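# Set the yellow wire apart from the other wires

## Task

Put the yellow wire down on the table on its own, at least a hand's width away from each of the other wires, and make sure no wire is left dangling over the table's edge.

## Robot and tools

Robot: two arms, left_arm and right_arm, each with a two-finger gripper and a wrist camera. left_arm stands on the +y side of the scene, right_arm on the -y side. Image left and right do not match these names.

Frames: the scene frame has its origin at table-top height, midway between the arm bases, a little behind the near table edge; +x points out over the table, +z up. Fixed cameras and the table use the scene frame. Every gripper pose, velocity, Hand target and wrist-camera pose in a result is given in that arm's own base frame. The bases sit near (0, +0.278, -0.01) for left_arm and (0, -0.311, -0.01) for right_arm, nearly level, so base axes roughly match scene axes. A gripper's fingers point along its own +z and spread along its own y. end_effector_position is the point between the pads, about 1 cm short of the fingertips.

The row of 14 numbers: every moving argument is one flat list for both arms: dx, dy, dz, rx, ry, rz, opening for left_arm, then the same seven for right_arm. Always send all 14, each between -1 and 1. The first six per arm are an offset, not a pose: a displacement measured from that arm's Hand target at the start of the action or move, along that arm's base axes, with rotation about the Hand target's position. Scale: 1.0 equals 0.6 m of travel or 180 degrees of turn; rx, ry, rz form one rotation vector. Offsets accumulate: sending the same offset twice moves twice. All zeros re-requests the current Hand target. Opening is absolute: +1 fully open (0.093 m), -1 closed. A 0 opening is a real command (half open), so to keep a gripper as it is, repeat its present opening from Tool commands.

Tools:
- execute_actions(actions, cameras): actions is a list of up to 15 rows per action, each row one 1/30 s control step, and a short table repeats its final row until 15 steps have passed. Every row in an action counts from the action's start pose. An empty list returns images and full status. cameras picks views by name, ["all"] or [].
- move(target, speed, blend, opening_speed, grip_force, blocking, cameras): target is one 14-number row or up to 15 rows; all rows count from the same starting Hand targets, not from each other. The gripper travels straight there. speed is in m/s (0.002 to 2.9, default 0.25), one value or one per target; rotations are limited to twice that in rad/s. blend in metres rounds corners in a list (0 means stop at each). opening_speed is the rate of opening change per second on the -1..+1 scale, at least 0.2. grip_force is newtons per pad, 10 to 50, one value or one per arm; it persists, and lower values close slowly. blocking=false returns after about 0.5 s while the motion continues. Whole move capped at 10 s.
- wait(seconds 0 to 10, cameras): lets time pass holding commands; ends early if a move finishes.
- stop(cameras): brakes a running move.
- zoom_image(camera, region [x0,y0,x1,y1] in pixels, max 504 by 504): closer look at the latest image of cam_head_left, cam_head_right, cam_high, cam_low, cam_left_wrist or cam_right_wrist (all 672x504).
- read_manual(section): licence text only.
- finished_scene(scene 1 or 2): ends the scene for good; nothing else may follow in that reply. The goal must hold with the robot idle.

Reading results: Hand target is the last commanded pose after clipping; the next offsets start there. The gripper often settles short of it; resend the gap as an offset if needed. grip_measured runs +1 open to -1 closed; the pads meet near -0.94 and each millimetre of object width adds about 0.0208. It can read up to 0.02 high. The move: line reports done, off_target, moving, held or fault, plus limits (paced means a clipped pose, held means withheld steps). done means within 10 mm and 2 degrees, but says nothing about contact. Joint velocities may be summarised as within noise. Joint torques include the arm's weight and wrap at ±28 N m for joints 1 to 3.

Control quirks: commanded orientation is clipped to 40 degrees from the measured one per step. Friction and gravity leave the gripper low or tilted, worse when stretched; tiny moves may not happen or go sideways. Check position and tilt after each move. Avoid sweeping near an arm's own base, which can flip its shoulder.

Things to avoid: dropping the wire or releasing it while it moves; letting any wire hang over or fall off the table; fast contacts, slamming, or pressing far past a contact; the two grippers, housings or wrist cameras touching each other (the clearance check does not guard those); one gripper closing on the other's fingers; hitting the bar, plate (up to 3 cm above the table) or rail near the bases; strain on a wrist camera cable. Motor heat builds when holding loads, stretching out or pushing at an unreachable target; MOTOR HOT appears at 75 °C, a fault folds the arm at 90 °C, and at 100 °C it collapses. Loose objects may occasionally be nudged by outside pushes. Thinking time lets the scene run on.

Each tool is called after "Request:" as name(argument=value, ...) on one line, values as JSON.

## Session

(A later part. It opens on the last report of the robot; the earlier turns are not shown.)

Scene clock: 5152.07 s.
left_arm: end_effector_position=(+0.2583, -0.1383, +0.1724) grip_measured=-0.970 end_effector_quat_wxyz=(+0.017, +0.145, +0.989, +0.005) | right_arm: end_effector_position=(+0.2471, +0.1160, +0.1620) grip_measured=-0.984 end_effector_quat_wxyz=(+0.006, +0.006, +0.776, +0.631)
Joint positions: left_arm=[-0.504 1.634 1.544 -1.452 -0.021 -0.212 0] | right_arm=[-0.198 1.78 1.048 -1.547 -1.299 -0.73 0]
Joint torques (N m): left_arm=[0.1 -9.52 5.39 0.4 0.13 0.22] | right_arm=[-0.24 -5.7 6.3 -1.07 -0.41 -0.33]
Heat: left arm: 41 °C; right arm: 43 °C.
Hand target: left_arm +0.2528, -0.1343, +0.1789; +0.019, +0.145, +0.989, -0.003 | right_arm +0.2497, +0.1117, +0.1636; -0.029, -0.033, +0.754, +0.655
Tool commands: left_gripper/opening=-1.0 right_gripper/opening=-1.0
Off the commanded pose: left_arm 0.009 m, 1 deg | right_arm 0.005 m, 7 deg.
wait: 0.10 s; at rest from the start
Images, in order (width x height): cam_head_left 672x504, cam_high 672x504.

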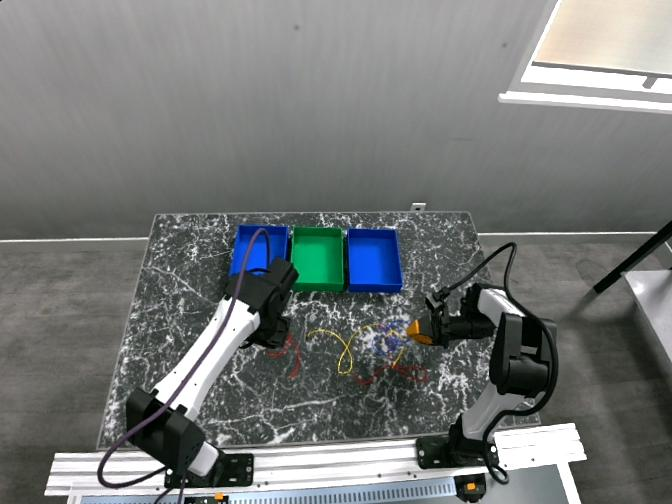

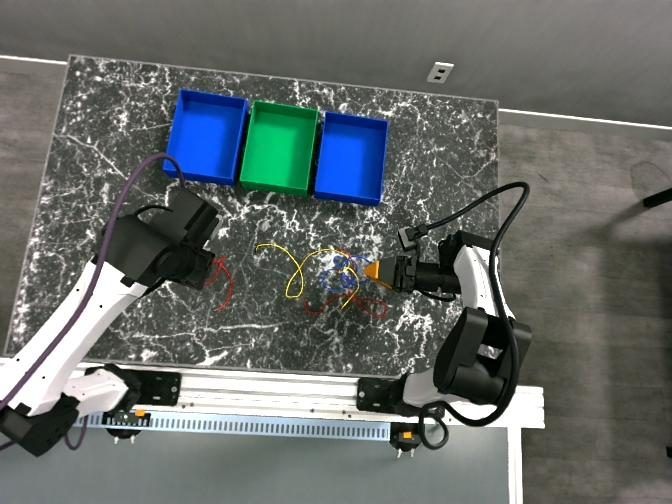

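Request:
move(target=[[-0.0333,0.4738,-0.0833,0,0,0,-1, 0,0,0,0,0,0,-1],[-0.0333,0.4738,-0.2715,0,0,0,-1, 0,0,0,0,0,0,-1],[-0.0333,0.4738,-0.2715,0,0,0,-0.55, 0,0,0,0,0,0,-1],[-0.0333,0.4738,-0.1,0,0,0,-0.55, 0,0,0,0,0,0,-1]], speed=[0.25,0.1,0.1,0.15], blend=[0.03,0,0,0], opening_speed=0.8, cameras=["cam_high", "cam_left_wrist", "cam_right_wrist"])

Scene clock: 5235.83 s.
left_arm: end_effector_position=(+0.2265, +0.1505, +0.1049) grip_measured=-0.553 end_effector_quat_wxyz=(-0.004, +0.139, +0.990, -0.009) | right_arm: end_effector_position=(+0.2471, +0.1160, +0.1620) grip_measured=-0.984 end_effector_quat_wxyz=(+0.006, +0.006, +0.776, +0.631)
Joint positions: left_arm=[0.592 1.592 1.232 -1.228 0.008 0.87 0.019] | right_arm=[-0.198 1.78 1.048 -1.547 -1.299 -0.73 0]
Joint torques (N m): left_arm=[-0.02 -8.72 8.4 0.29 0.26 0.24] | right_arm=[-0.2 -5.5 6.27 -1.1 -0.39 -0.3]
Motor temperatures (°C): left_arm=[25 39 39 27 25 28 28] | right_arm=[24 42 40 37 27 25 27]
Heat: left arm: 39 °C; right arm: 42 °C.
Hand target: left_arm +0.2328, +0.1500, +0.1189; +0.019, +0.145, +0.989, -0.003 | right_arm +0.2497, +0.1117, +0.1636; -0.029, -0.033, +0.754, +0.655
Off the commanded pose: left_arm 0.015 m, 3 deg | right_arm 0.005 m, 7 deg.
joint sent to its limit (right arm) — joint 4 (wrist pitch), lower limit. The joint targets are off in orientation, not in position.
move: off_target (left_arm, right_arm)
camera_calibration:
cam_left_wrist: T_world_to_cam=[[-0.306124, -0.951765, 0.0207703, 0.209989], [-0.855402, 0.284574, 0.432787, 0.142995], [-0.417822, 0.114719, -0.901257, 0.253837], [0, 0, 0, 1]] pos_world=[0.29266, 0.130048, 0.162525]
cam_right_wrist: T_world_to_cam=[[0.00835105, -0.233531, -0.972313, 0.178927], [-0.891601, -0.44198, 0.0984973, 0.290263], [-0.452745, 0.866093, -0.211907, 0.132852], [0, 0, 0, 1]] pos_world=[0.317453, 0.0550135, 0.173535]
Images, in order (width x height): cam_high 672x504, cam_left_wrist 672x504, cam_right_wrist 672x504.

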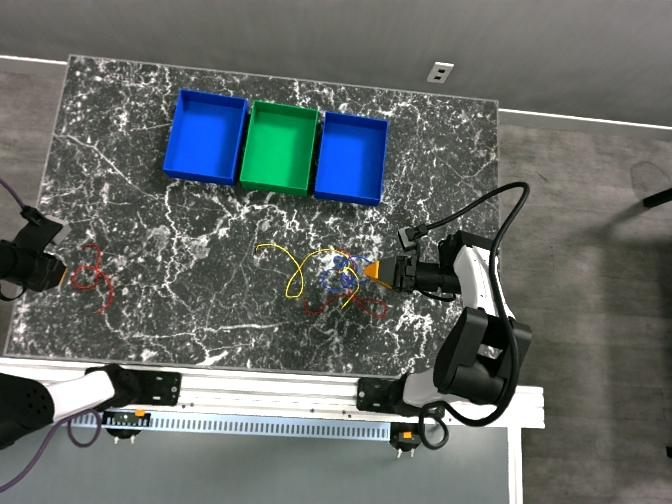

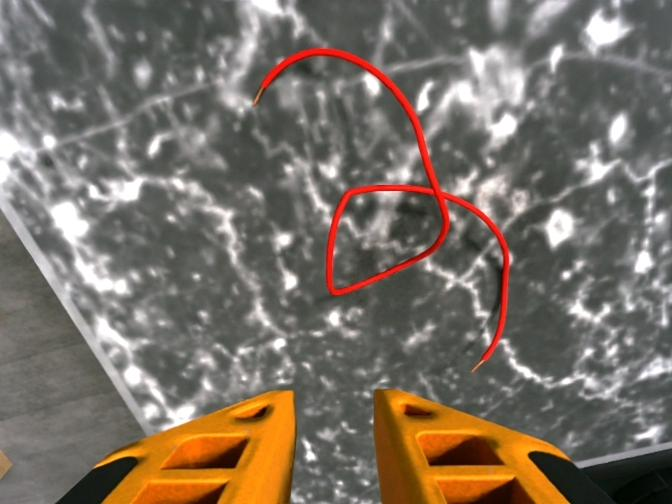

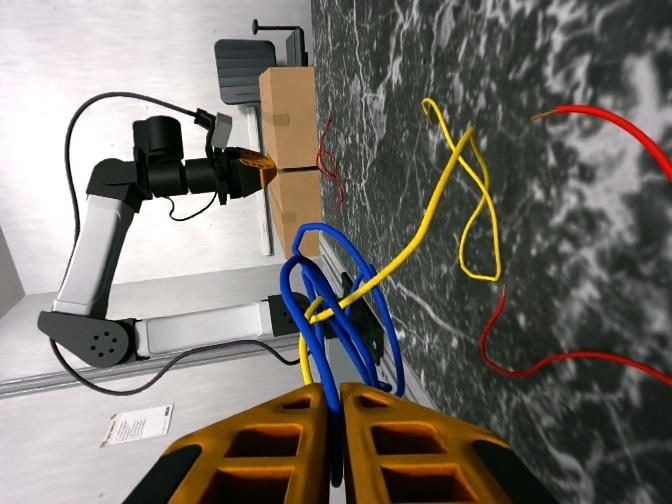

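Request:
zoom_image(camera="cam_right_wrist", region=[250, 200, 430, 420])

Scaled by 2.291 from the camera's 672x504 image, which has a finer 960x720 frame.

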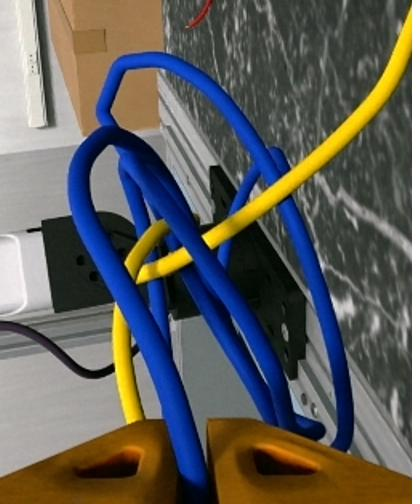

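Request:
move(target=[0.0203,-0.7333,0.2018,0,0,0,-0.3, 0,0.1083,0,0,0,0,-1], speed=0.25, cameras=["cam_left_wrist", "cam_right_wrist"])

Scene clock: 5313.10 s.
left_arm: end_effector_position=(+0.2388, -0.2932, +0.2377) grip_measured=-0.303 end_effector_quat_wxyz=(+0.086, +0.155, +0.981, -0.077) | right_arm: end_effector_position=(+0.2497, +0.1759, +0.1550) grip_measured=-0.984 end_effector_quat_wxyz=(-0.042, -0.029, +0.759, +0.649)
Joint positions: left_arm=[-0.887 1.855 2.052 -1.536 0 -0.574 0.031] | right_arm=[0.039 1.78 1.032 -1.216 -1.404 -0.371 0]
Joint torques (N m): left_arm=[0.08 -7.28 8.27 0.74 -0.23 0.06] | right_arm=[1.01 -9.06 4.14 -0.05 -0.95 0.15]
Heat: left arm: 41 °C; right arm: 41 °C.
Hand target: left_arm +0.2450, -0.2900, +0.2400; +0.019, +0.145, +0.989, -0.003 | right_arm +0.2497, +0.1767, +0.1636; -0.029, -0.033, +0.754, +0.655
Off the commanded pose: left_arm 0.007 m, 12 deg | right_arm 0.009 m, 2 deg.
joint sent to its limit (left arm) — joint 4 (wrist pitch), lower limit. The joint targets are off in position and orientation.
move: off_target (left_arm)
camera_calibration:
cam_left_wrist: T_world_to_cam=[[-0.348346, -0.929584, 0.120537, -0.218499], [-0.898335, 0.36779, 0.240262, 0.302625], [-0.267676, -0.0245885, -0.963195, 0.367642], [0, 0, 0, 1]] pos_world=[0.294153, -0.305376, 0.307739]
cam_right_wrist: T_world_to_cam=[[0.00210895, -0.183354, -0.983045, 0.180523], [-0.831304, -0.546714, 0.100188, 0.322875], [-0.555814, 0.816998, -0.153576, 0.105938], [0, 0, 0, 1]] pos_world=[0.326908, 0.123069, 0.161383]
Images, in order (width x height): cam_left_wrist 672x504, cam_right_wrist 672x504.

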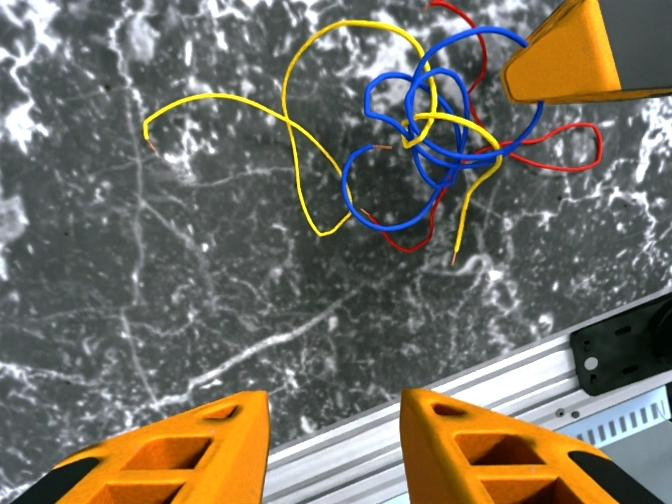

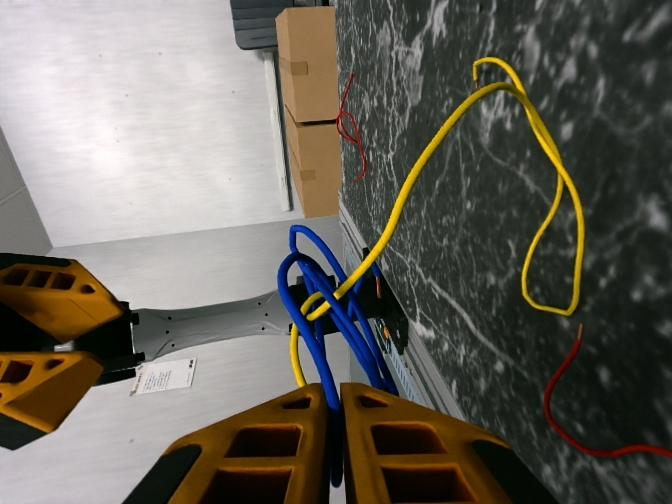

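Let me zoom the left wrist view on the hitch.

Request:
zoom_image(camera="cam_left_wrist", region=[330, 20, 560, 270])

Scaled by 2.016 from the camera's 672x504 image, which has a finer 960x720 frame.

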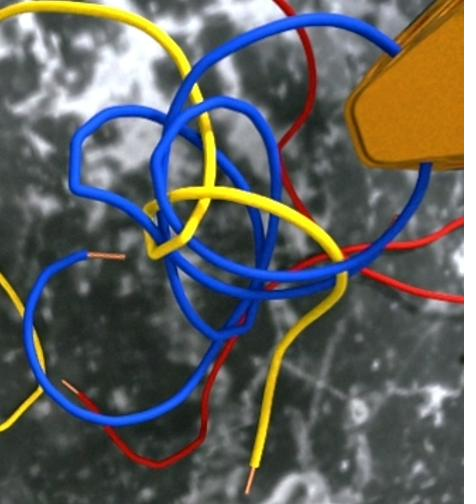

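Request:
zoom_image(camera="cam_left_wrist", region=[355, 55, 515, 195])

Scaled by 3.150 from the camera's 672x504 image, which has a finer 960x720 frame.

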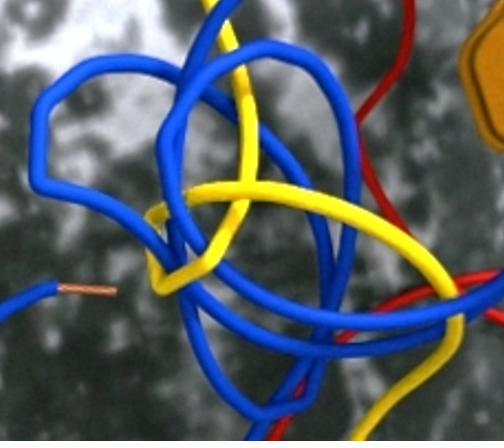

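Request:
move(target=[0.1283,-0.04,-0.15,0,0,0,-0.2, 0,0,0,0,0,0,-1], speed=0.2, cameras=["cam_left_wrist"])

Scene clock: 5553.63 s.
left_arm: end_effector_position=(+0.3145, -0.3187, +0.1477) grip_measured=-0.203 end_effector_quat_wxyz=(+0.031, +0.147, +0.988, -0.024) | right_arm: end_effector_position=(+0.2505, +0.1759, +0.1547) grip_measured=-0.984 end_effector_quat_wxyz=(-0.042, -0.028, +0.759, +0.649)
Joint positions: left_arm=[-0.792 2.255 2.302 -1.539 0 -0.497 0.035] | right_arm=[0.039 1.78 1.032 -1.208 -1.404 -0.362 0]
Joint torques (N m): left_arm=[0.21 -11.34 8.28 0.46 -0.16 0.25] | right_arm=[0.92 -9.43 3.75 -0.05 -0.99 0.1]
Motor temperatures (°C): left_arm=[25 37 41 29 25 28 27] | right_arm=[24 48 36 28 28 25 28]
Heat: left arm: 41 °C; right arm: 48 °C.
Hand target: left_arm +0.3220, -0.3140, +0.1500; +0.019, +0.145, +0.989, -0.003 | right_arm +0.2497, +0.1767, +0.1636; -0.029, -0.033, +0.754, +0.655
Off the commanded pose: left_arm 0.009 m, 3 deg | right_arm 0.009 m, 2 deg.
joint sent to its limit (left arm) — joint 4 (wrist pitch), lower limit. The joint targets are off in position, not in orientation.
move: off_target (left_arm)
camera_calibration:
cam_left_wrist: T_world_to_cam=[[-0.322964, -0.945674, 0.0373567, -0.20583], [-0.876501, 0.313763, 0.3651, 0.359081], [-0.356987, 0.0851712, -0.930218, 0.358777], [0, 0, 0, 1]] pos_world=[0.376338, -0.337872, 0.21033]
Images, in order (width x height): cam_left_wrist 672x504.

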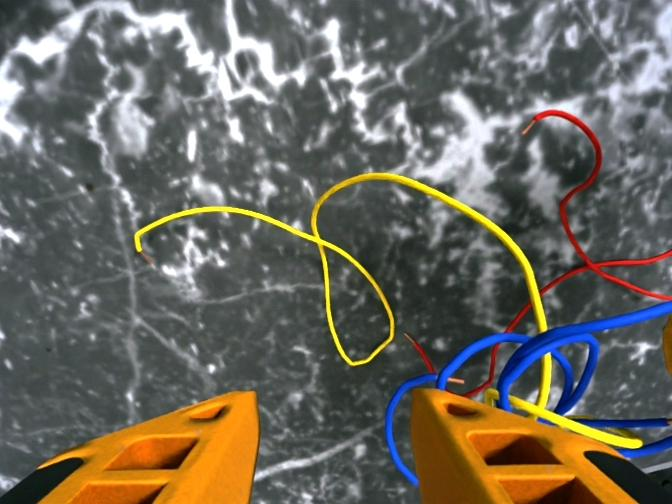

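Request:
move(target=[[0.0217,-0.09,0.0,0,0,0.1944,-0.2, 0,0,0,0,0,0,-1],[0.0217,-0.09,-0.0783,0,0,0.1944,-0.2, 0,0,0,0,0,0,-1]], speed=0.12, cameras=["cam_left_wrist", "cam_right_wrist"])

Scene clock: 5653.13 s.
left_arm: end_effector_position=(+0.3305, -0.3715, +0.1072) grip_measured=-0.203 end_effector_quat_wxyz=(+0.034, -0.150, +0.987, -0.040) | right_arm: end_effector_position=(+0.2505, +0.1759, +0.1547) grip_measured=-0.984 end_effector_quat_wxyz=(-0.042, -0.028, +0.759, +0.649)
Joint positions: left_arm=[-0.849 2.504 2.576 -1.539 -0.015 -1.151 0.035] | right_arm=[0.039 1.78 1.032 -1.208 -1.404 -0.362 0]
Joint torques (N m): left_arm=[-0.42 -12.15 7.65 0.5 -0.26 0.06] | right_arm=[0.9 -9.35 3.74 -0.02 -0.96 0.11]
Motor temperatures (°C): left_arm=[25 48 44 28 25 28 27] | right_arm=[24 49 36 27 29 25 28]
Heat: left arm: 48 °C; right arm: 49 °C.
Hand target: left_arm +0.3350, -0.3681, +0.1030; +0.019, -0.159, +0.987, +0.003 | right_arm +0.2497, +0.1767, +0.1636; -0.029, -0.033, +0.754, +0.655
Off the commanded pose: left_arm 0.007 m, 5 deg | right_arm 0.009 m, 2 deg.
joint sent to its limit (left arm) — joint 4 (wrist pitch), lower limit. The joint targets are off in position and orientation.
move: off_target (left_arm)
camera_calibration:
cam_left_wrist: T_world_to_cam=[[0.262414, -0.960836, 0.0890654, -0.453786], [-0.903035, -0.211996, 0.373611, 0.217141], [-0.340098, -0.17847, -0.923299, 0.22706], [0, 0, 0, 1]] pos_world=[0.392388, -0.349458, 0.168935]
cam_right_wrist: T_world_to_cam=[[0.000955786, -0.183991, -0.982928, 0.180644], [-0.832013, -0.545432, 0.101288, 0.32333], [-0.554756, 0.817711, -0.153604, 0.105933], [0, 0, 0, 1]] pos_world=[0.327609, 0.122969, 0.161083]
Images, in order (width x height): cam_left_wrist 672x504, cam_right_wrist 672x504.

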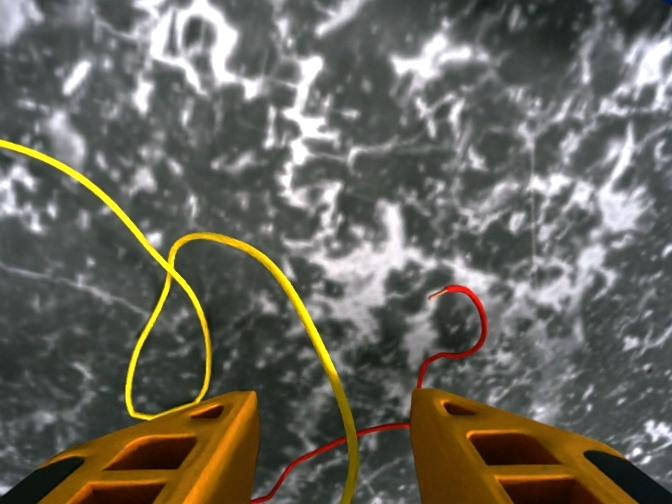

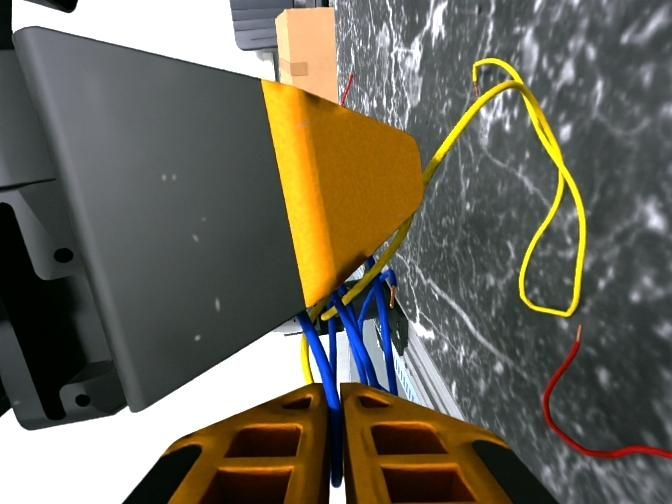

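Request:
move(target=[[0,0,-0.028,0,0,0,-0.2, 0,0,0,0,0,0,-1],[0,0,-0.028,0,0,0,-1, 0,0,0,0,0,0,-1]], speed=0.1, opening_speed=0.8, cameras=["cam_left_wrist", "cam_right_wrist"])

Scene clock: 5668.10 s.
left_arm: end_effector_position=(+0.3302, -0.3712, +0.0904) grip_measured=-0.970 end_effector_quat_wxyz=(+0.025, -0.152, +0.988, -0.025) | right_arm: end_effector_position=(+0.2505, +0.1759, +0.1547) grip_measured=-0.984 end_effector_quat_wxyz=(-0.042, -0.028, +0.759, +0.649)
Joint positions: left_arm=[-0.849 2.539 2.576 -1.539 -0.015 -1.153 0] | right_arm=[0.039 1.78 1.032 -1.208 -1.404 -0.361 0]
Joint torques (N m): left_arm=[-0.39 -12.21 8.12 0.43 -0.23 0.05] | right_arm=[1.11 -9.55 3.9 -0.03 -0.98 0.11]
Heat: left arm: 48 °C; right arm: 49 °C.
Hand target: left_arm +0.3350, -0.3681, +0.0862; +0.019, -0.159, +0.987, +0.003 | right_arm +0.2497, +0.1767, +0.1636; -0.029, -0.033, +0.754, +0.655
Off the commanded pose: left_arm 0.007 m, 3 deg | right_arm 0.009 m, 2 deg.
joint sent to its limit (left arm) — joint 4 (wrist pitch), lower limit. The joint targets are off in position, not in orientation.
move: off_target (left_arm); target 2's new opening was sent with left_arm's hand 0.007 m and 3 deg from that target
camera_calibration:
cam_left_wrist: T_world_to_cam=[[0.266372, -0.962151, 0.0575486, -0.450772], [-0.893567, -0.224118, 0.388983, 0.21413], [-0.361363, -0.155038, -0.919446, 0.226858], [0, 0, 0, 1]] pos_world=[0.393391, -0.350549, 0.151232]
cam_right_wrist: T_world_to_cam=[[0.000501995, -0.184028, -0.982921, 0.180698], [-0.831997, -0.545382, 0.101685, 0.323264], [-0.55478, 0.817736, -0.153385, 0.105887], [0, 0, 0, 1]] pos_world=[0.327608, 0.122968, 0.160983]
Images, in order (width x height): cam_left_wrist 672x504, cam_right_wrist 672x504.

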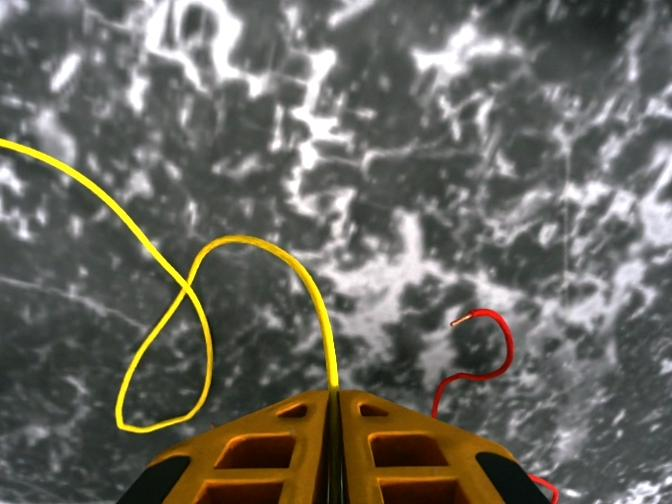

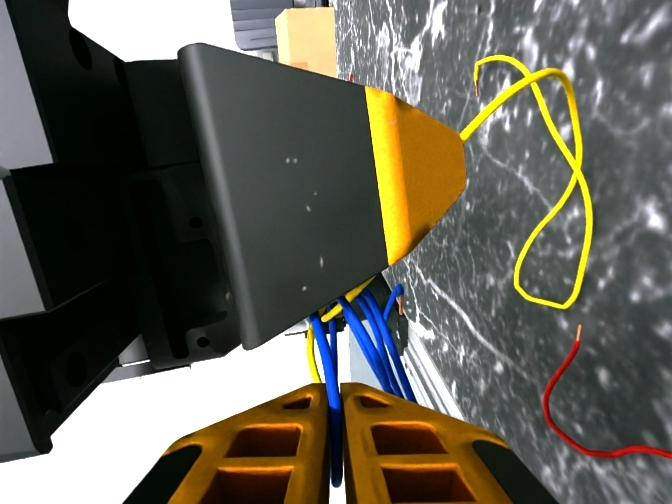

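Request:
move(target=[-0.0333,0.1667,0.0667,0,0,0,-1, 0,0,0,0,0,0,-1], speed=0.1, cameras=["cam_left_wrist", "cam_right_wrist"])

Scene clock: 5680.53 s.
left_arm: end_effector_position=(+0.3101, -0.2823, +0.1097) grip_measured=-0.970 end_effector_quat_wxyz=(+0.005, -0.154, +0.988, +0.006) | right_arm: end_effector_position=(+0.2488, +0.1785, +0.1549) grip_measured=-0.984 end_effector_quat_wxyz=(-0.045, -0.028, +0.756, +0.653)
Joint positions: left_arm=[-0.744 2.169 2.01 -1.415 -0.015 -1.054 0] | right_arm=[0.048 1.78 1.026 -1.2 -1.415 -0.356 0]
Joint torques (N m): left_arm=[1.21 -16.05 5.3 0.31 -0.22 0.28] | right_arm=[0.21 -9.73 4.1 -0.05 -0.87 0.07]
Heat: left arm: 48 °C; right arm: 49 °C.
Hand target: left_arm +0.3150, -0.2680, +0.1262; +0.019, -0.159, +0.987, +0.003 | right_arm +0.2497, +0.1767, +0.1636; -0.029, -0.033, +0.754, +0.655
Off the commanded pose: left_arm 0.022 m, 2 deg | right_arm 0.009 m, 2 deg.
move: off_target (left_arm)
camera_calibration:
cam_left_wrist: T_world_to_cam=[[0.272865, -0.962013, -0.00864853, -0.355639], [-0.872335, -0.251199, 0.419441, 0.191015], [-0.405681, -0.106906, -0.907741, 0.277105], [0, 0, 0, 1]] pos_world=[0.376087, -0.264523, 0.168344]
cam_right_wrist: T_world_to_cam=[[-0.00316397, -0.175146, -0.984537, 0.180973], [-0.829088, -0.55001, 0.100509, 0.323506], [-0.55911, 0.816586, -0.143471, 0.102684], [0, 0, 0, 1]] pos_world=[0.326199, 0.125778, 0.160392]
Images, in order (width x height): cam_left_wrist 672x504, cam_right_wrist 672x504.

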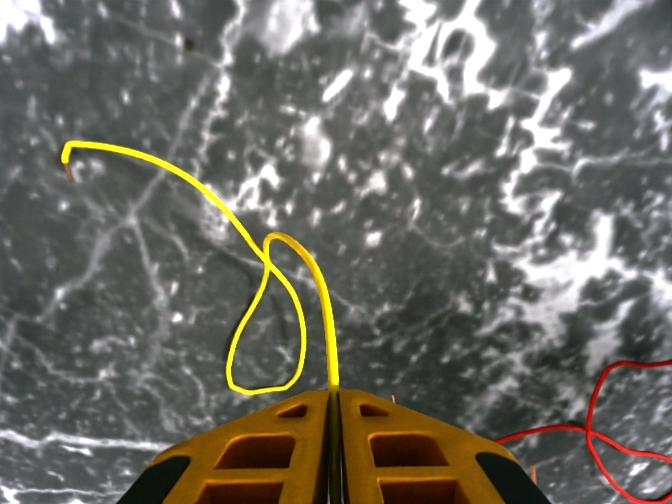

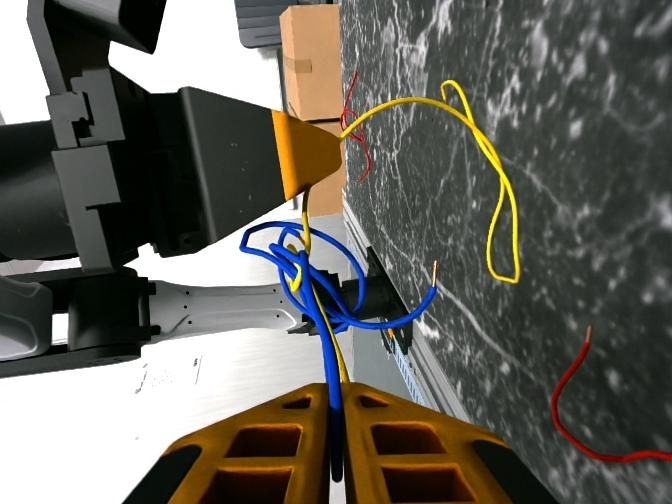

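Request:
zoom_image(camera="cam_right_wrist", region=[220, 170, 460, 410])

Scaled by 2.100 from the camera's 672x504 image, which has a finer 960x720 frame.

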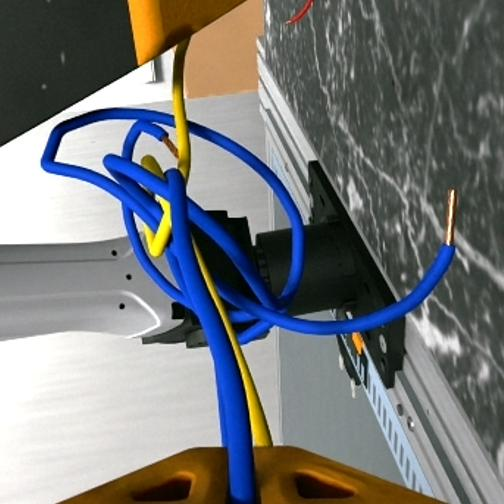

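Request:
move(target=[-0.0167,0.1333,0.02,0,0,0,-1, 0,0,0,0,0,0,-1], speed=0.08, cameras=["cam_right_wrist"])

Request:
zoom_image(camera="cam_right_wrist", region=[180, 130, 460, 410])

Scene clock: 5700.23 s.
left_arm: end_effector_position=(+0.3050, -0.2177, +0.1259) grip_measured=-0.970 end_effector_quat_wxyz=(+0.007, -0.150, +0.988, -0.023) | right_arm: end_effector_position=(+0.2485, +0.1813, +0.1574) grip_measured=-0.984 end_effector_quat_wxyz=(-0.046, -0.030, +0.751, +0.659)
Joint positions: left_arm=[-0.609 1.928 1.717 -1.317 0.023 -0.911 0] | right_arm=[0.057 1.78 1.026 -1.197 -1.432 -0.354 0]
Joint torques (N m): left_arm=[2.43 -13.93 5.09 0.07 -0.51 0.38] | right_arm=[-0.96 -9.57 4.25 -0.06 -0.66 0.12]
Motor temperatures (°C): left_arm=[25 54 41 28 25 28 28] | right_arm=[24 50 36 27 29 25 28]
Heat: left arm: 54 °C; right arm: 50 °C.
Hand target: left_arm +0.3050, -0.1880, +0.1382; +0.019, -0.160, +0.987, +0.003 | right_arm +0.2497, +0.1767, +0.1636; -0.029, -0.033, +0.754, +0.655
Off the commanded pose: left_arm 0.032 m, 3 deg | right_arm 0.008 m, 2 deg.
move: off_target (left_arm)
camera_calibration:
cam_right_wrist: T_world_to_cam=[[-0.00204094, -0.159448, -0.987204, 0.181219], [-0.827677, -0.553752, 0.0911503, 0.32631], [-0.5612, 0.817273, -0.130841, 0.0989808], [0, 0, 0, 1]] pos_world=[0.325997, 0.128695, 0.162107]
Images, in order (width x height): cam_right_wrist 672x504.

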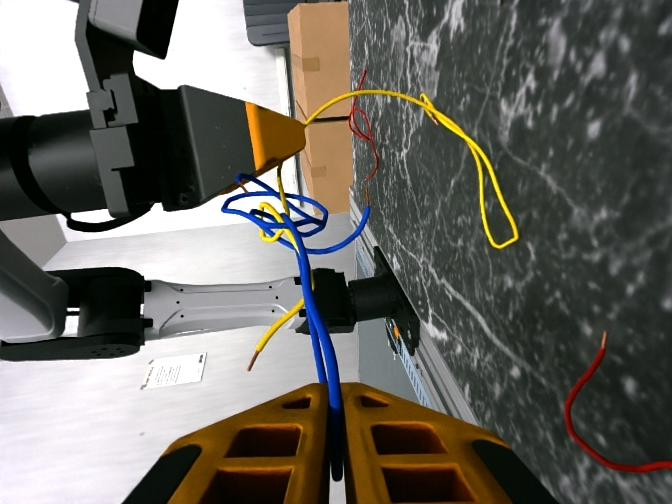

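Scaled by 1.800 from the camera's 672x504 image, which has a finer 960x720 frame.

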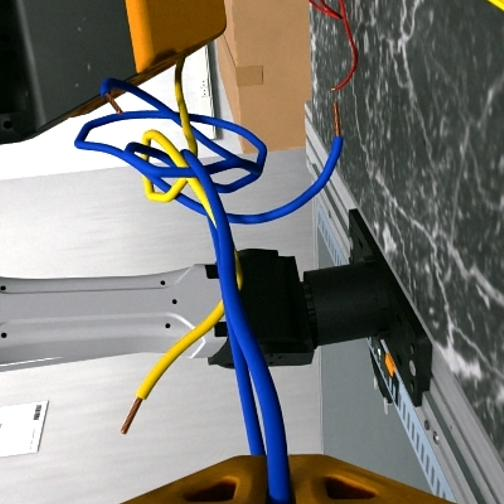

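Request:
move(target=[0.0,0.0833,0.0,0,0,0,-1, 0,0,0,0,0,0,-1], speed=0.06, cameras=["cam_right_wrist"])

Request:
zoom_image(camera="cam_right_wrist", region=[180, 130, 400, 390])

Scene clock: 5720.87 s.
left_arm: end_effector_position=(+0.3049, -0.1522, +0.1269) grip_measured=-0.970 end_effector_quat_wxyz=(-0.001, -0.158, +0.987, -0.008) | right_arm: end_effector_position=(+0.2483, +0.1817, +0.1577) grip_measured=-0.984 end_effector_quat_wxyz=(-0.046, -0.030, +0.750, +0.659)
Joint positions: left_arm=[-0.456 1.826 1.587 -1.324 0.014 -0.773 0] | right_arm=[0.059 1.78 1.026 -1.197 -1.434 -0.354 0]
Joint torques (N m): left_arm=[0.59 -12.56 5.48 0.33 -0.41 0.27] | right_arm=[-0.94 -9.59 4.16 -0.09 -0.61 0.1]
Motor temperatures (°C): left_arm=[25 57 40 28 25 28 28] | right_arm=[24 50 36 27 28 24 28]
Heat: left arm: 57 °C; right arm: 50 °C.
Hand target: left_arm +0.3050, -0.1381, +0.1382; +0.019, -0.159, +0.987, +0.003 | right_arm +0.2497, +0.1767, +0.1636; -0.029, -0.033, +0.754, +0.655
Off the commanded pose: left_arm 0.018 m, 3 deg | right_arm 0.008 m, 2 deg.
move: off_target (left_arm)
camera_calibration:
cam_right_wrist: T_world_to_cam=[[-0.00198667, -0.15775, -0.987477, 0.181305], [-0.827229, -0.554569, 0.0902567, 0.32659], [-0.561862, 0.817049, -0.129393, 0.09855], [0, 0, 0, 1]] pos_world=[0.325896, 0.129197, 0.162309]
Images, in order (width x height): cam_right_wrist 672x504.

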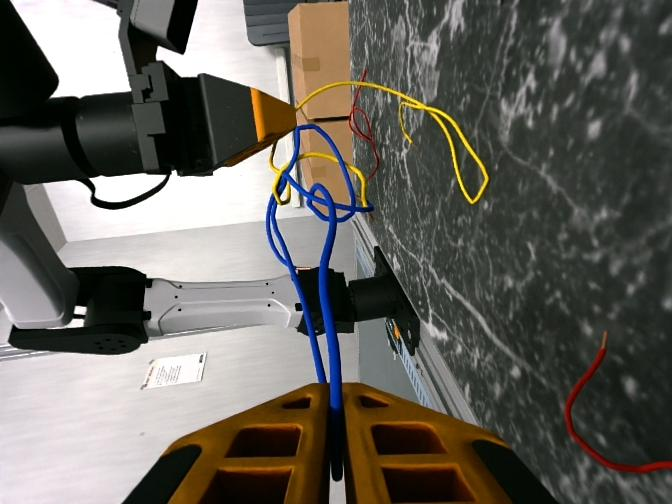

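Scaled by 1.938 from the camera's 672x504 image, which has a finer 960x720 frame.

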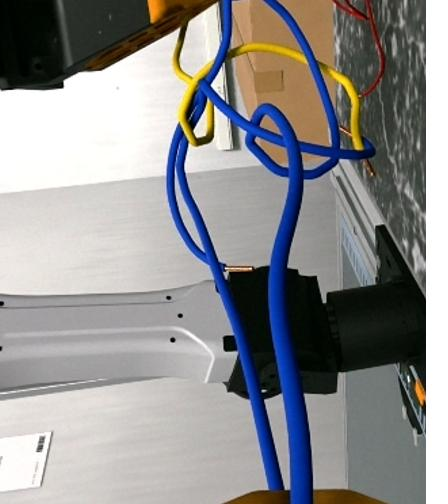

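Request:
move(target=[0.0,0.1,0.0,0,0,0,-1, 0,0,0,0,0,0,-1], speed=0.08, cameras=["cam_right_wrist"])

Request:
zoom_image(camera="cam_right_wrist", region=[180, 80, 430, 390])

Scene clock: 5735.43 s.
left_arm: end_effector_position=(+0.3042, -0.0859, +0.1285) grip_measured=-0.970 end_effector_quat_wxyz=(-0.002, -0.159, +0.987, -0.001) | right_arm: end_effector_position=(+0.2483, +0.1817, +0.1577) grip_measured=-0.984 end_effector_quat_wxyz=(-0.046, -0.030, +0.750, +0.659)
Joint positions: left_arm=[-0.274 1.741 1.49 -1.324 0.003 -0.593 0] | right_arm=[0.059 1.78 1.026 -1.197 -1.434 -0.354 0]
Joint torques (N m): left_arm=[0.17 -11.36 5.56 0.5 -0.25 0.25] | right_arm=[-1.03 -9.58 4.22 -0.09 -0.64 0.12]
Heat: left arm: 53 °C; right arm: 50 °C.
Hand target: left_arm +0.3050, -0.0781, +0.1382; +0.019, -0.159, +0.987, +0.003 | right_arm +0.2497, +0.1767, +0.1636; -0.029, -0.033, +0.754, +0.655
Off the commanded pose: left_arm 0.012 m, 2 deg | right_arm 0.008 m, 2 deg.
move: off_target (left_arm)
camera_calibration:
cam_right_wrist: T_world_to_cam=[[-0.00198667, -0.15775, -0.987477, 0.181305], [-0.827229, -0.554569, 0.0902567, 0.32659], [-0.561862, 0.817049, -0.129393, 0.09855], [0, 0, 0, 1]] pos_world=[0.325896, 0.129197, 0.162309]
Images, in order (width x height): cam_right_wrist 672x504.

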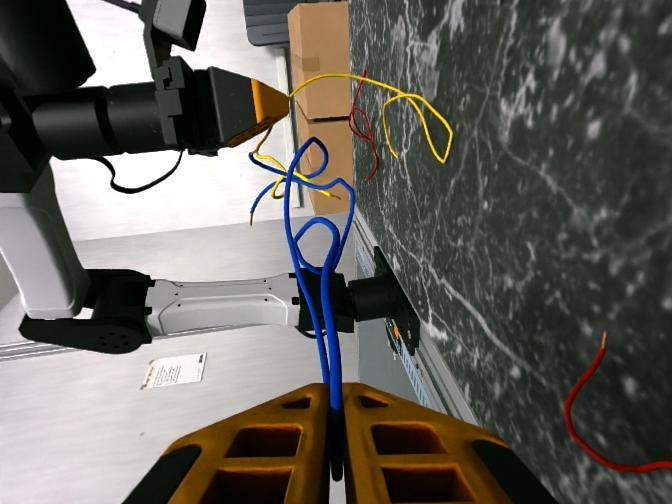

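Scaled by 1.626 from the camera's 672x504 image, which has a finer 960x720 frame.

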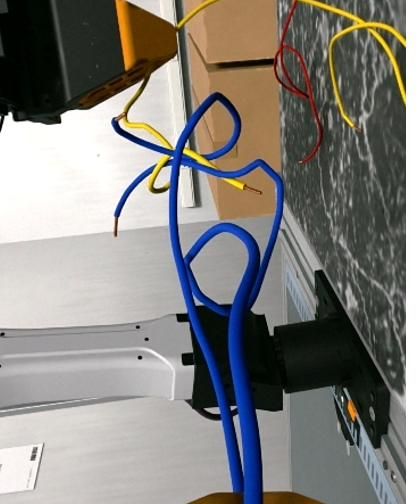

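Request:
move(target=[0.0,0.1333,0.03,0,0,0,-1, 0,0,0,0,0,0,-1], speed=0.1, cameras=["cam_right_wrist", "cam_left_wrist"])

Request:
zoom_image(camera="cam_right_wrist", region=[180, 60, 480, 390])

Scene clock: 5747.23 s.
left_arm: end_effector_position=(+0.3046, -0.0035, +0.1406) grip_measured=-0.970 end_effector_quat_wxyz=(-0.003, -0.161, +0.987, -0.001) | right_arm: end_effector_position=(+0.2483, +0.1817, +0.1577) grip_measured=-0.984 end_effector_quat_wxyz=(-0.046, -0.030, +0.750, +0.659)
Joint positions: left_arm=[-0.01 1.7 1.49 -1.367 0.003 -0.332 0] | right_arm=[0.059 1.78 1.026 -1.197 -1.434 -0.354 0]
Joint torques (N m): left_arm=[-0.01 -10.82 7.8 0.33 -0.14 0.25] | right_arm=[-0.94 -9.61 4.16 -0.04 -0.6 0.1]
Motor temperatures (°C): left_arm=[25 51 38 28 25 28 28] | right_arm=[24 50 36 27 28 24 28]
Heat: left arm: 51 °C; right arm: 50 °C.
Hand target: left_arm +0.3050, +0.0019, +0.1562; +0.019, -0.159, +0.987, +0.003 | right_arm +0.2497, +0.1767, +0.1636; -0.029, -0.033, +0.754, +0.655
Off the commanded pose: left_arm 0.017 m, 3 deg | right_arm 0.008 m, 2 deg.
move: off_target (left_arm)
camera_calibration:
cam_left_wrist: T_world_to_cam=[[0.285447, -0.958389, 0.00326296, -0.0911873], [-0.863261, -0.255632, 0.435238, 0.23833], [-0.416293, -0.127054, -0.90031, 0.334823], [0, 0, 0, 1]] pos_world=[0.371155, 0.0160724, 0.198012]
cam_right_wrist: T_world_to_cam=[[-0.00198667, -0.15775, -0.987477, 0.181305], [-0.827229, -0.554569, 0.0902567, 0.32659], [-0.561862, 0.817049, -0.129393, 0.09855], [0, 0, 0, 1]] pos_world=[0.325896, 0.129197, 0.162309]
Images, in order (width x height): cam_left_wrist 672x504, cam_right_wrist 672x504.

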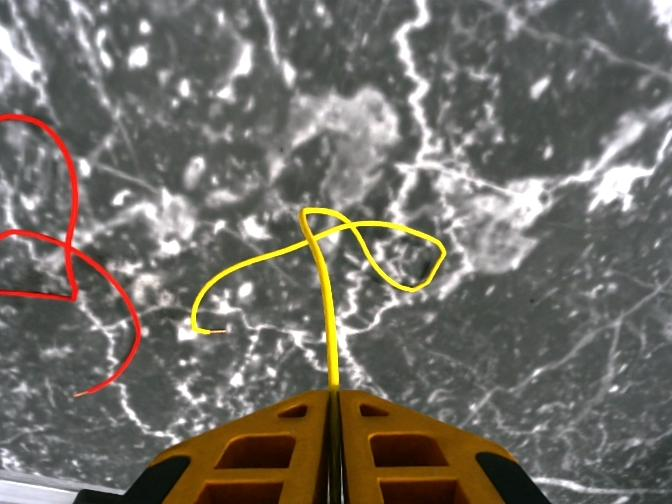

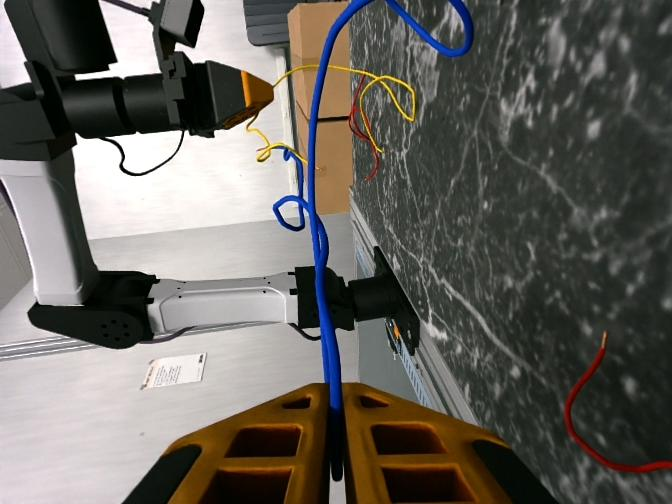

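Scaled by 1.527 from the camera's 672x504 image, which has a finer 960x720 frame.

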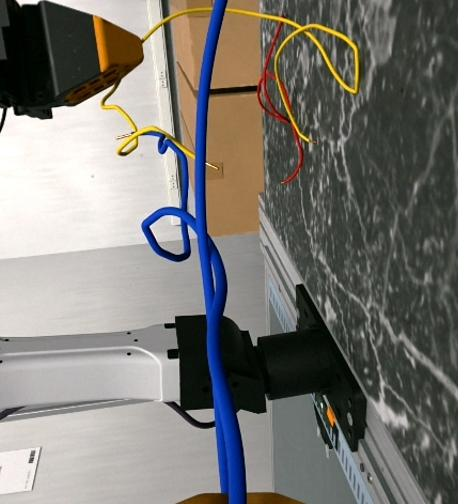

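Request:
move(target=[0.0,0.0,0.05,0,0,0,-1, 0.0,-0.11,0,0,0,0,-1], speed=0.1, cameras=["cam_right_wrist", "cam_high"])

Request:
zoom_image(camera="cam_right_wrist", region=[180, 20, 480, 390])

Scene clock: 5766.57 s.
left_arm: end_effector_position=(+0.3033, -0.0034, +0.1733) grip_measured=-0.970 end_effector_quat_wxyz=(+0.000, -0.159, +0.987, -0.002) | right_arm: end_effector_position=(+0.2482, +0.1153, +0.1589) grip_measured=-0.984 end_effector_quat_wxyz=(+0.001, +0.011, +0.775, +0.631)
Joint positions: left_arm=[-0.01 1.7 1.62 -1.49 0.003 -0.33 0] | right_arm=[-0.199 1.795 1.049 -1.546 -1.297 -0.729 0]
Joint torques (N m): left_arm=[-0.05 -9.1 8.42 0.34 -0.14 0.22] | right_arm=[-0.32 -6.79 5.87 -1.14 -0.38 -0.29]
Heat: left arm: 50 °C; right arm: 50 °C.
Hand target: left_arm +0.3050, +0.0019, +0.1862; +0.019, -0.159, +0.987, +0.003 | right_arm +0.2497, +0.1107, +0.1636; -0.028, -0.033, +0.754, +0.655
Off the commanded pose: left_arm 0.014 m, 2 deg | right_arm 0.007 m, 7 deg.
joint sent to its limit (right arm) — joint 4 (wrist pitch), lower limit. The joint targets are off in position and orientation.
move: off_target (left_arm, right_arm)
camera_calibration:
cam_right_wrist: T_world_to_cam=[[-0.00525208, -0.23218, -0.972659, 0.179087], [-0.890511, -0.441418, 0.110178, 0.289058], [-0.454931, 0.866742, -0.204441, 0.13252], [0, 0, 0, 1]] pos_world=[0.318637, 0.0543151, 0.169435]
Images, in order (width x height): cam_high 672x504, cam_right_wrist 672x504.

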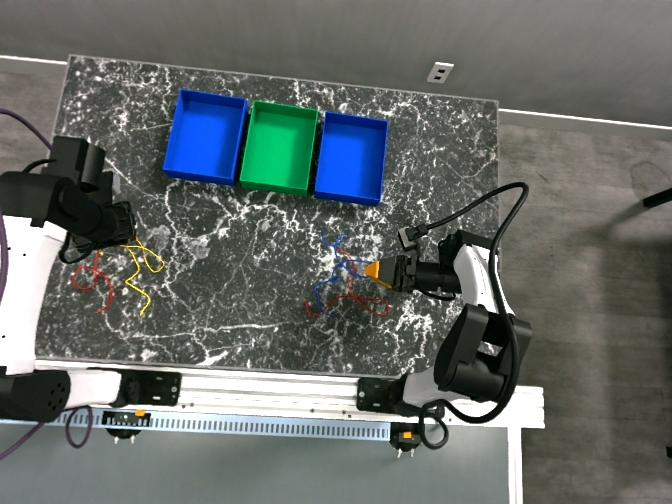

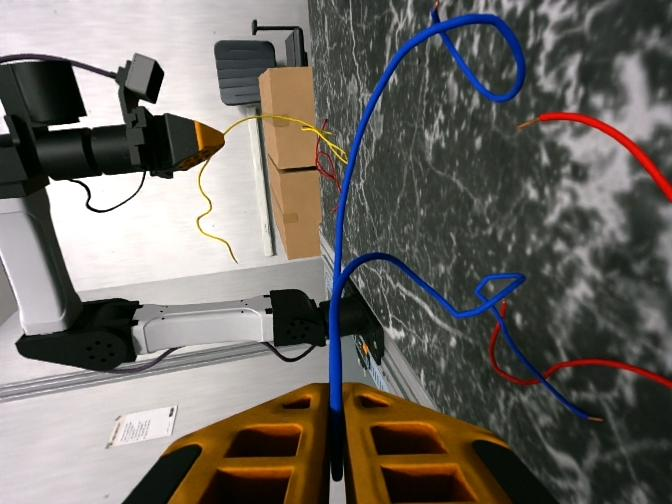

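Scaled by 1.362 from the camera's 672x504 image, which has a finer 960x720 frame.

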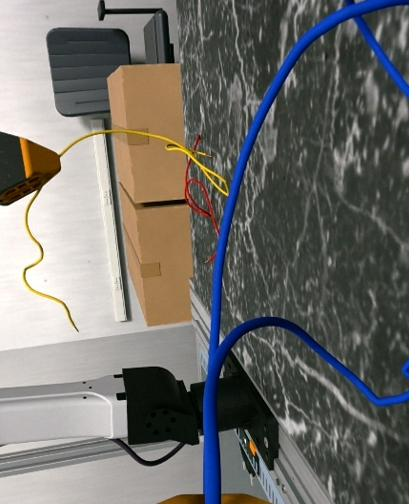

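Request:
move(target=[[-0.0417,-0.0333,0.1667,0,0,0,-1, 0.0167,0,-0.0833,0,0,0,-1],[-0.0417,-0.2583,0.1667,0,0,0,-1, 0.0333,0,-0.1633,0,0,0,-1]], speed=0.12, blend=[0.03,0], cameras=["cam_high", "cam_left_wrist", "cam_right_wrist"])

Scene clock: 5855.60 s.
left_arm: end_effector_position=(+0.2776, -0.1565, +0.2823) grip_measured=-0.970 end_effector_quat_wxyz=(+0.140, -0.146, +0.974, -0.102) | right_arm: end_effector_position=(+0.2678, +0.1106, +0.0934) grip_measured=-0.984 end_effector_quat_wxyz=(-0.018, -0.028, +0.756, +0.654)
Joint positions: left_arm=[-0.52 1.576 1.889 -1.535 -0.014 -0.816 0] | right_arm=[-0.198 2.173 1.152 -1.612 -1.272 -1.091 0]
Joint torques (N m): left_arm=[-0.43 -4.67 7.95 0.93 -0.18 0.07] | right_arm=[1.29 -0.31 4.05 -0.87 -0.21 -0.3]
Motor temperatures (°C): left_arm=[25 44 41 28 25 28 28] | right_arm=[24 45 38 30 28 25 28]
Heat: left arm: 44 °C; right arm: 45 °C.
Hand target: left_arm +0.2800, -0.1531, +0.2862; +0.019, -0.159, +0.987, +0.003 | right_arm +0.2697, +0.1106, +0.0656; -0.029, -0.033, +0.754, +0.655
Off the commanded pose: left_arm 0.006 m, 19 deg | right_arm 0.028 m, 1 deg.
joint read past its limit (right arm) — joint 4 (wrist pitch), lower limit.
joint sent to its limit (left arm) — joint 4 (wrist pitch), lower limit. The joint targets are off in position and orientation.
move: off_target (left_arm, right_arm)
camera_calibration:
cam_left_wrist: T_world_to_cam=[[0.224712, -0.945948, 0.233851, -0.276872], [-0.966632, -0.186109, 0.176026, 0.227013], [-0.12299, -0.265603, -0.956205, 0.344447], [0, 0, 0, 1]] pos_world=[0.324018, -0.128171, 0.354148]
cam_right_wrist: T_world_to_cam=[[0.0315853, -0.171295, -0.984713, 0.0988574], [-0.851613, -0.520346, 0.0632003, 0.314368], [-0.523218, 0.836599, -0.162312, 0.149808], [0, 0, 0, 1]] pos_world=[0.34298, 0.0551852, 0.101794]
Images, in order (width x height): cam_high 672x504, cam_left_wrist 672x504, cam_right_wrist 672x504.

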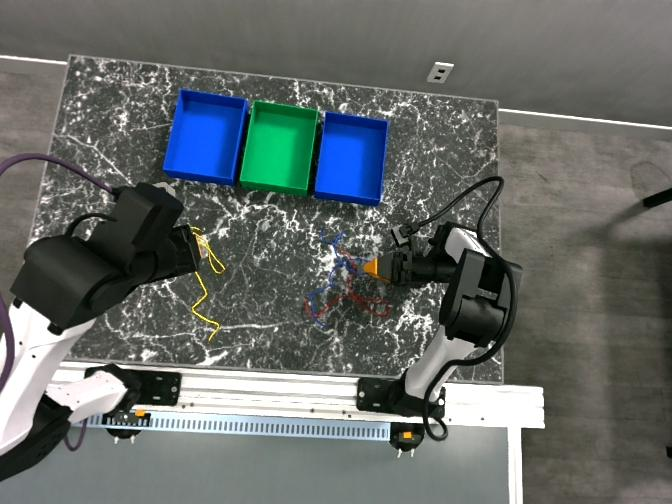

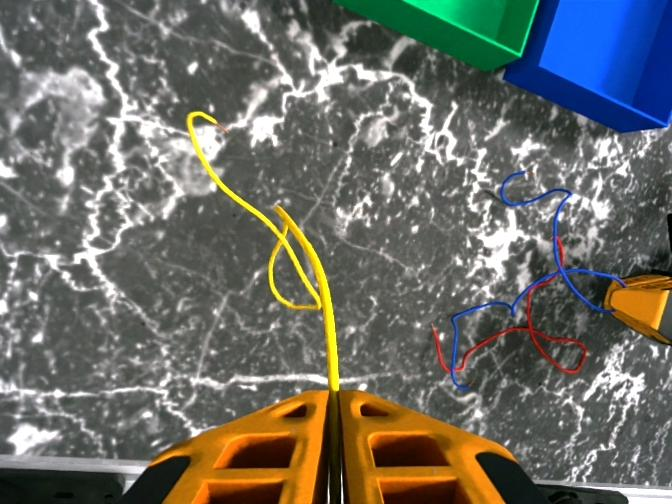

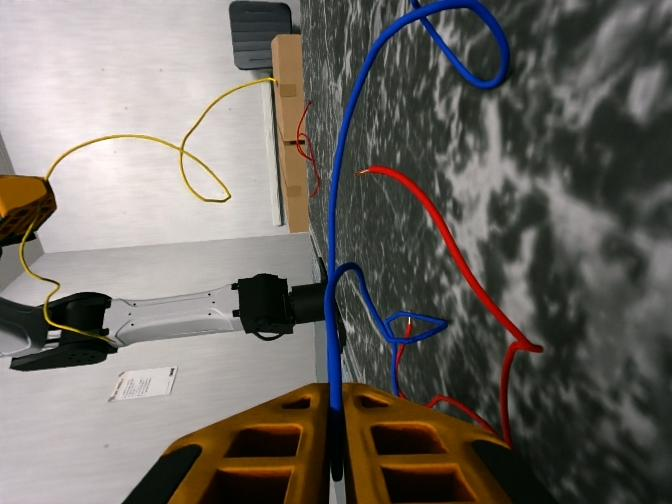

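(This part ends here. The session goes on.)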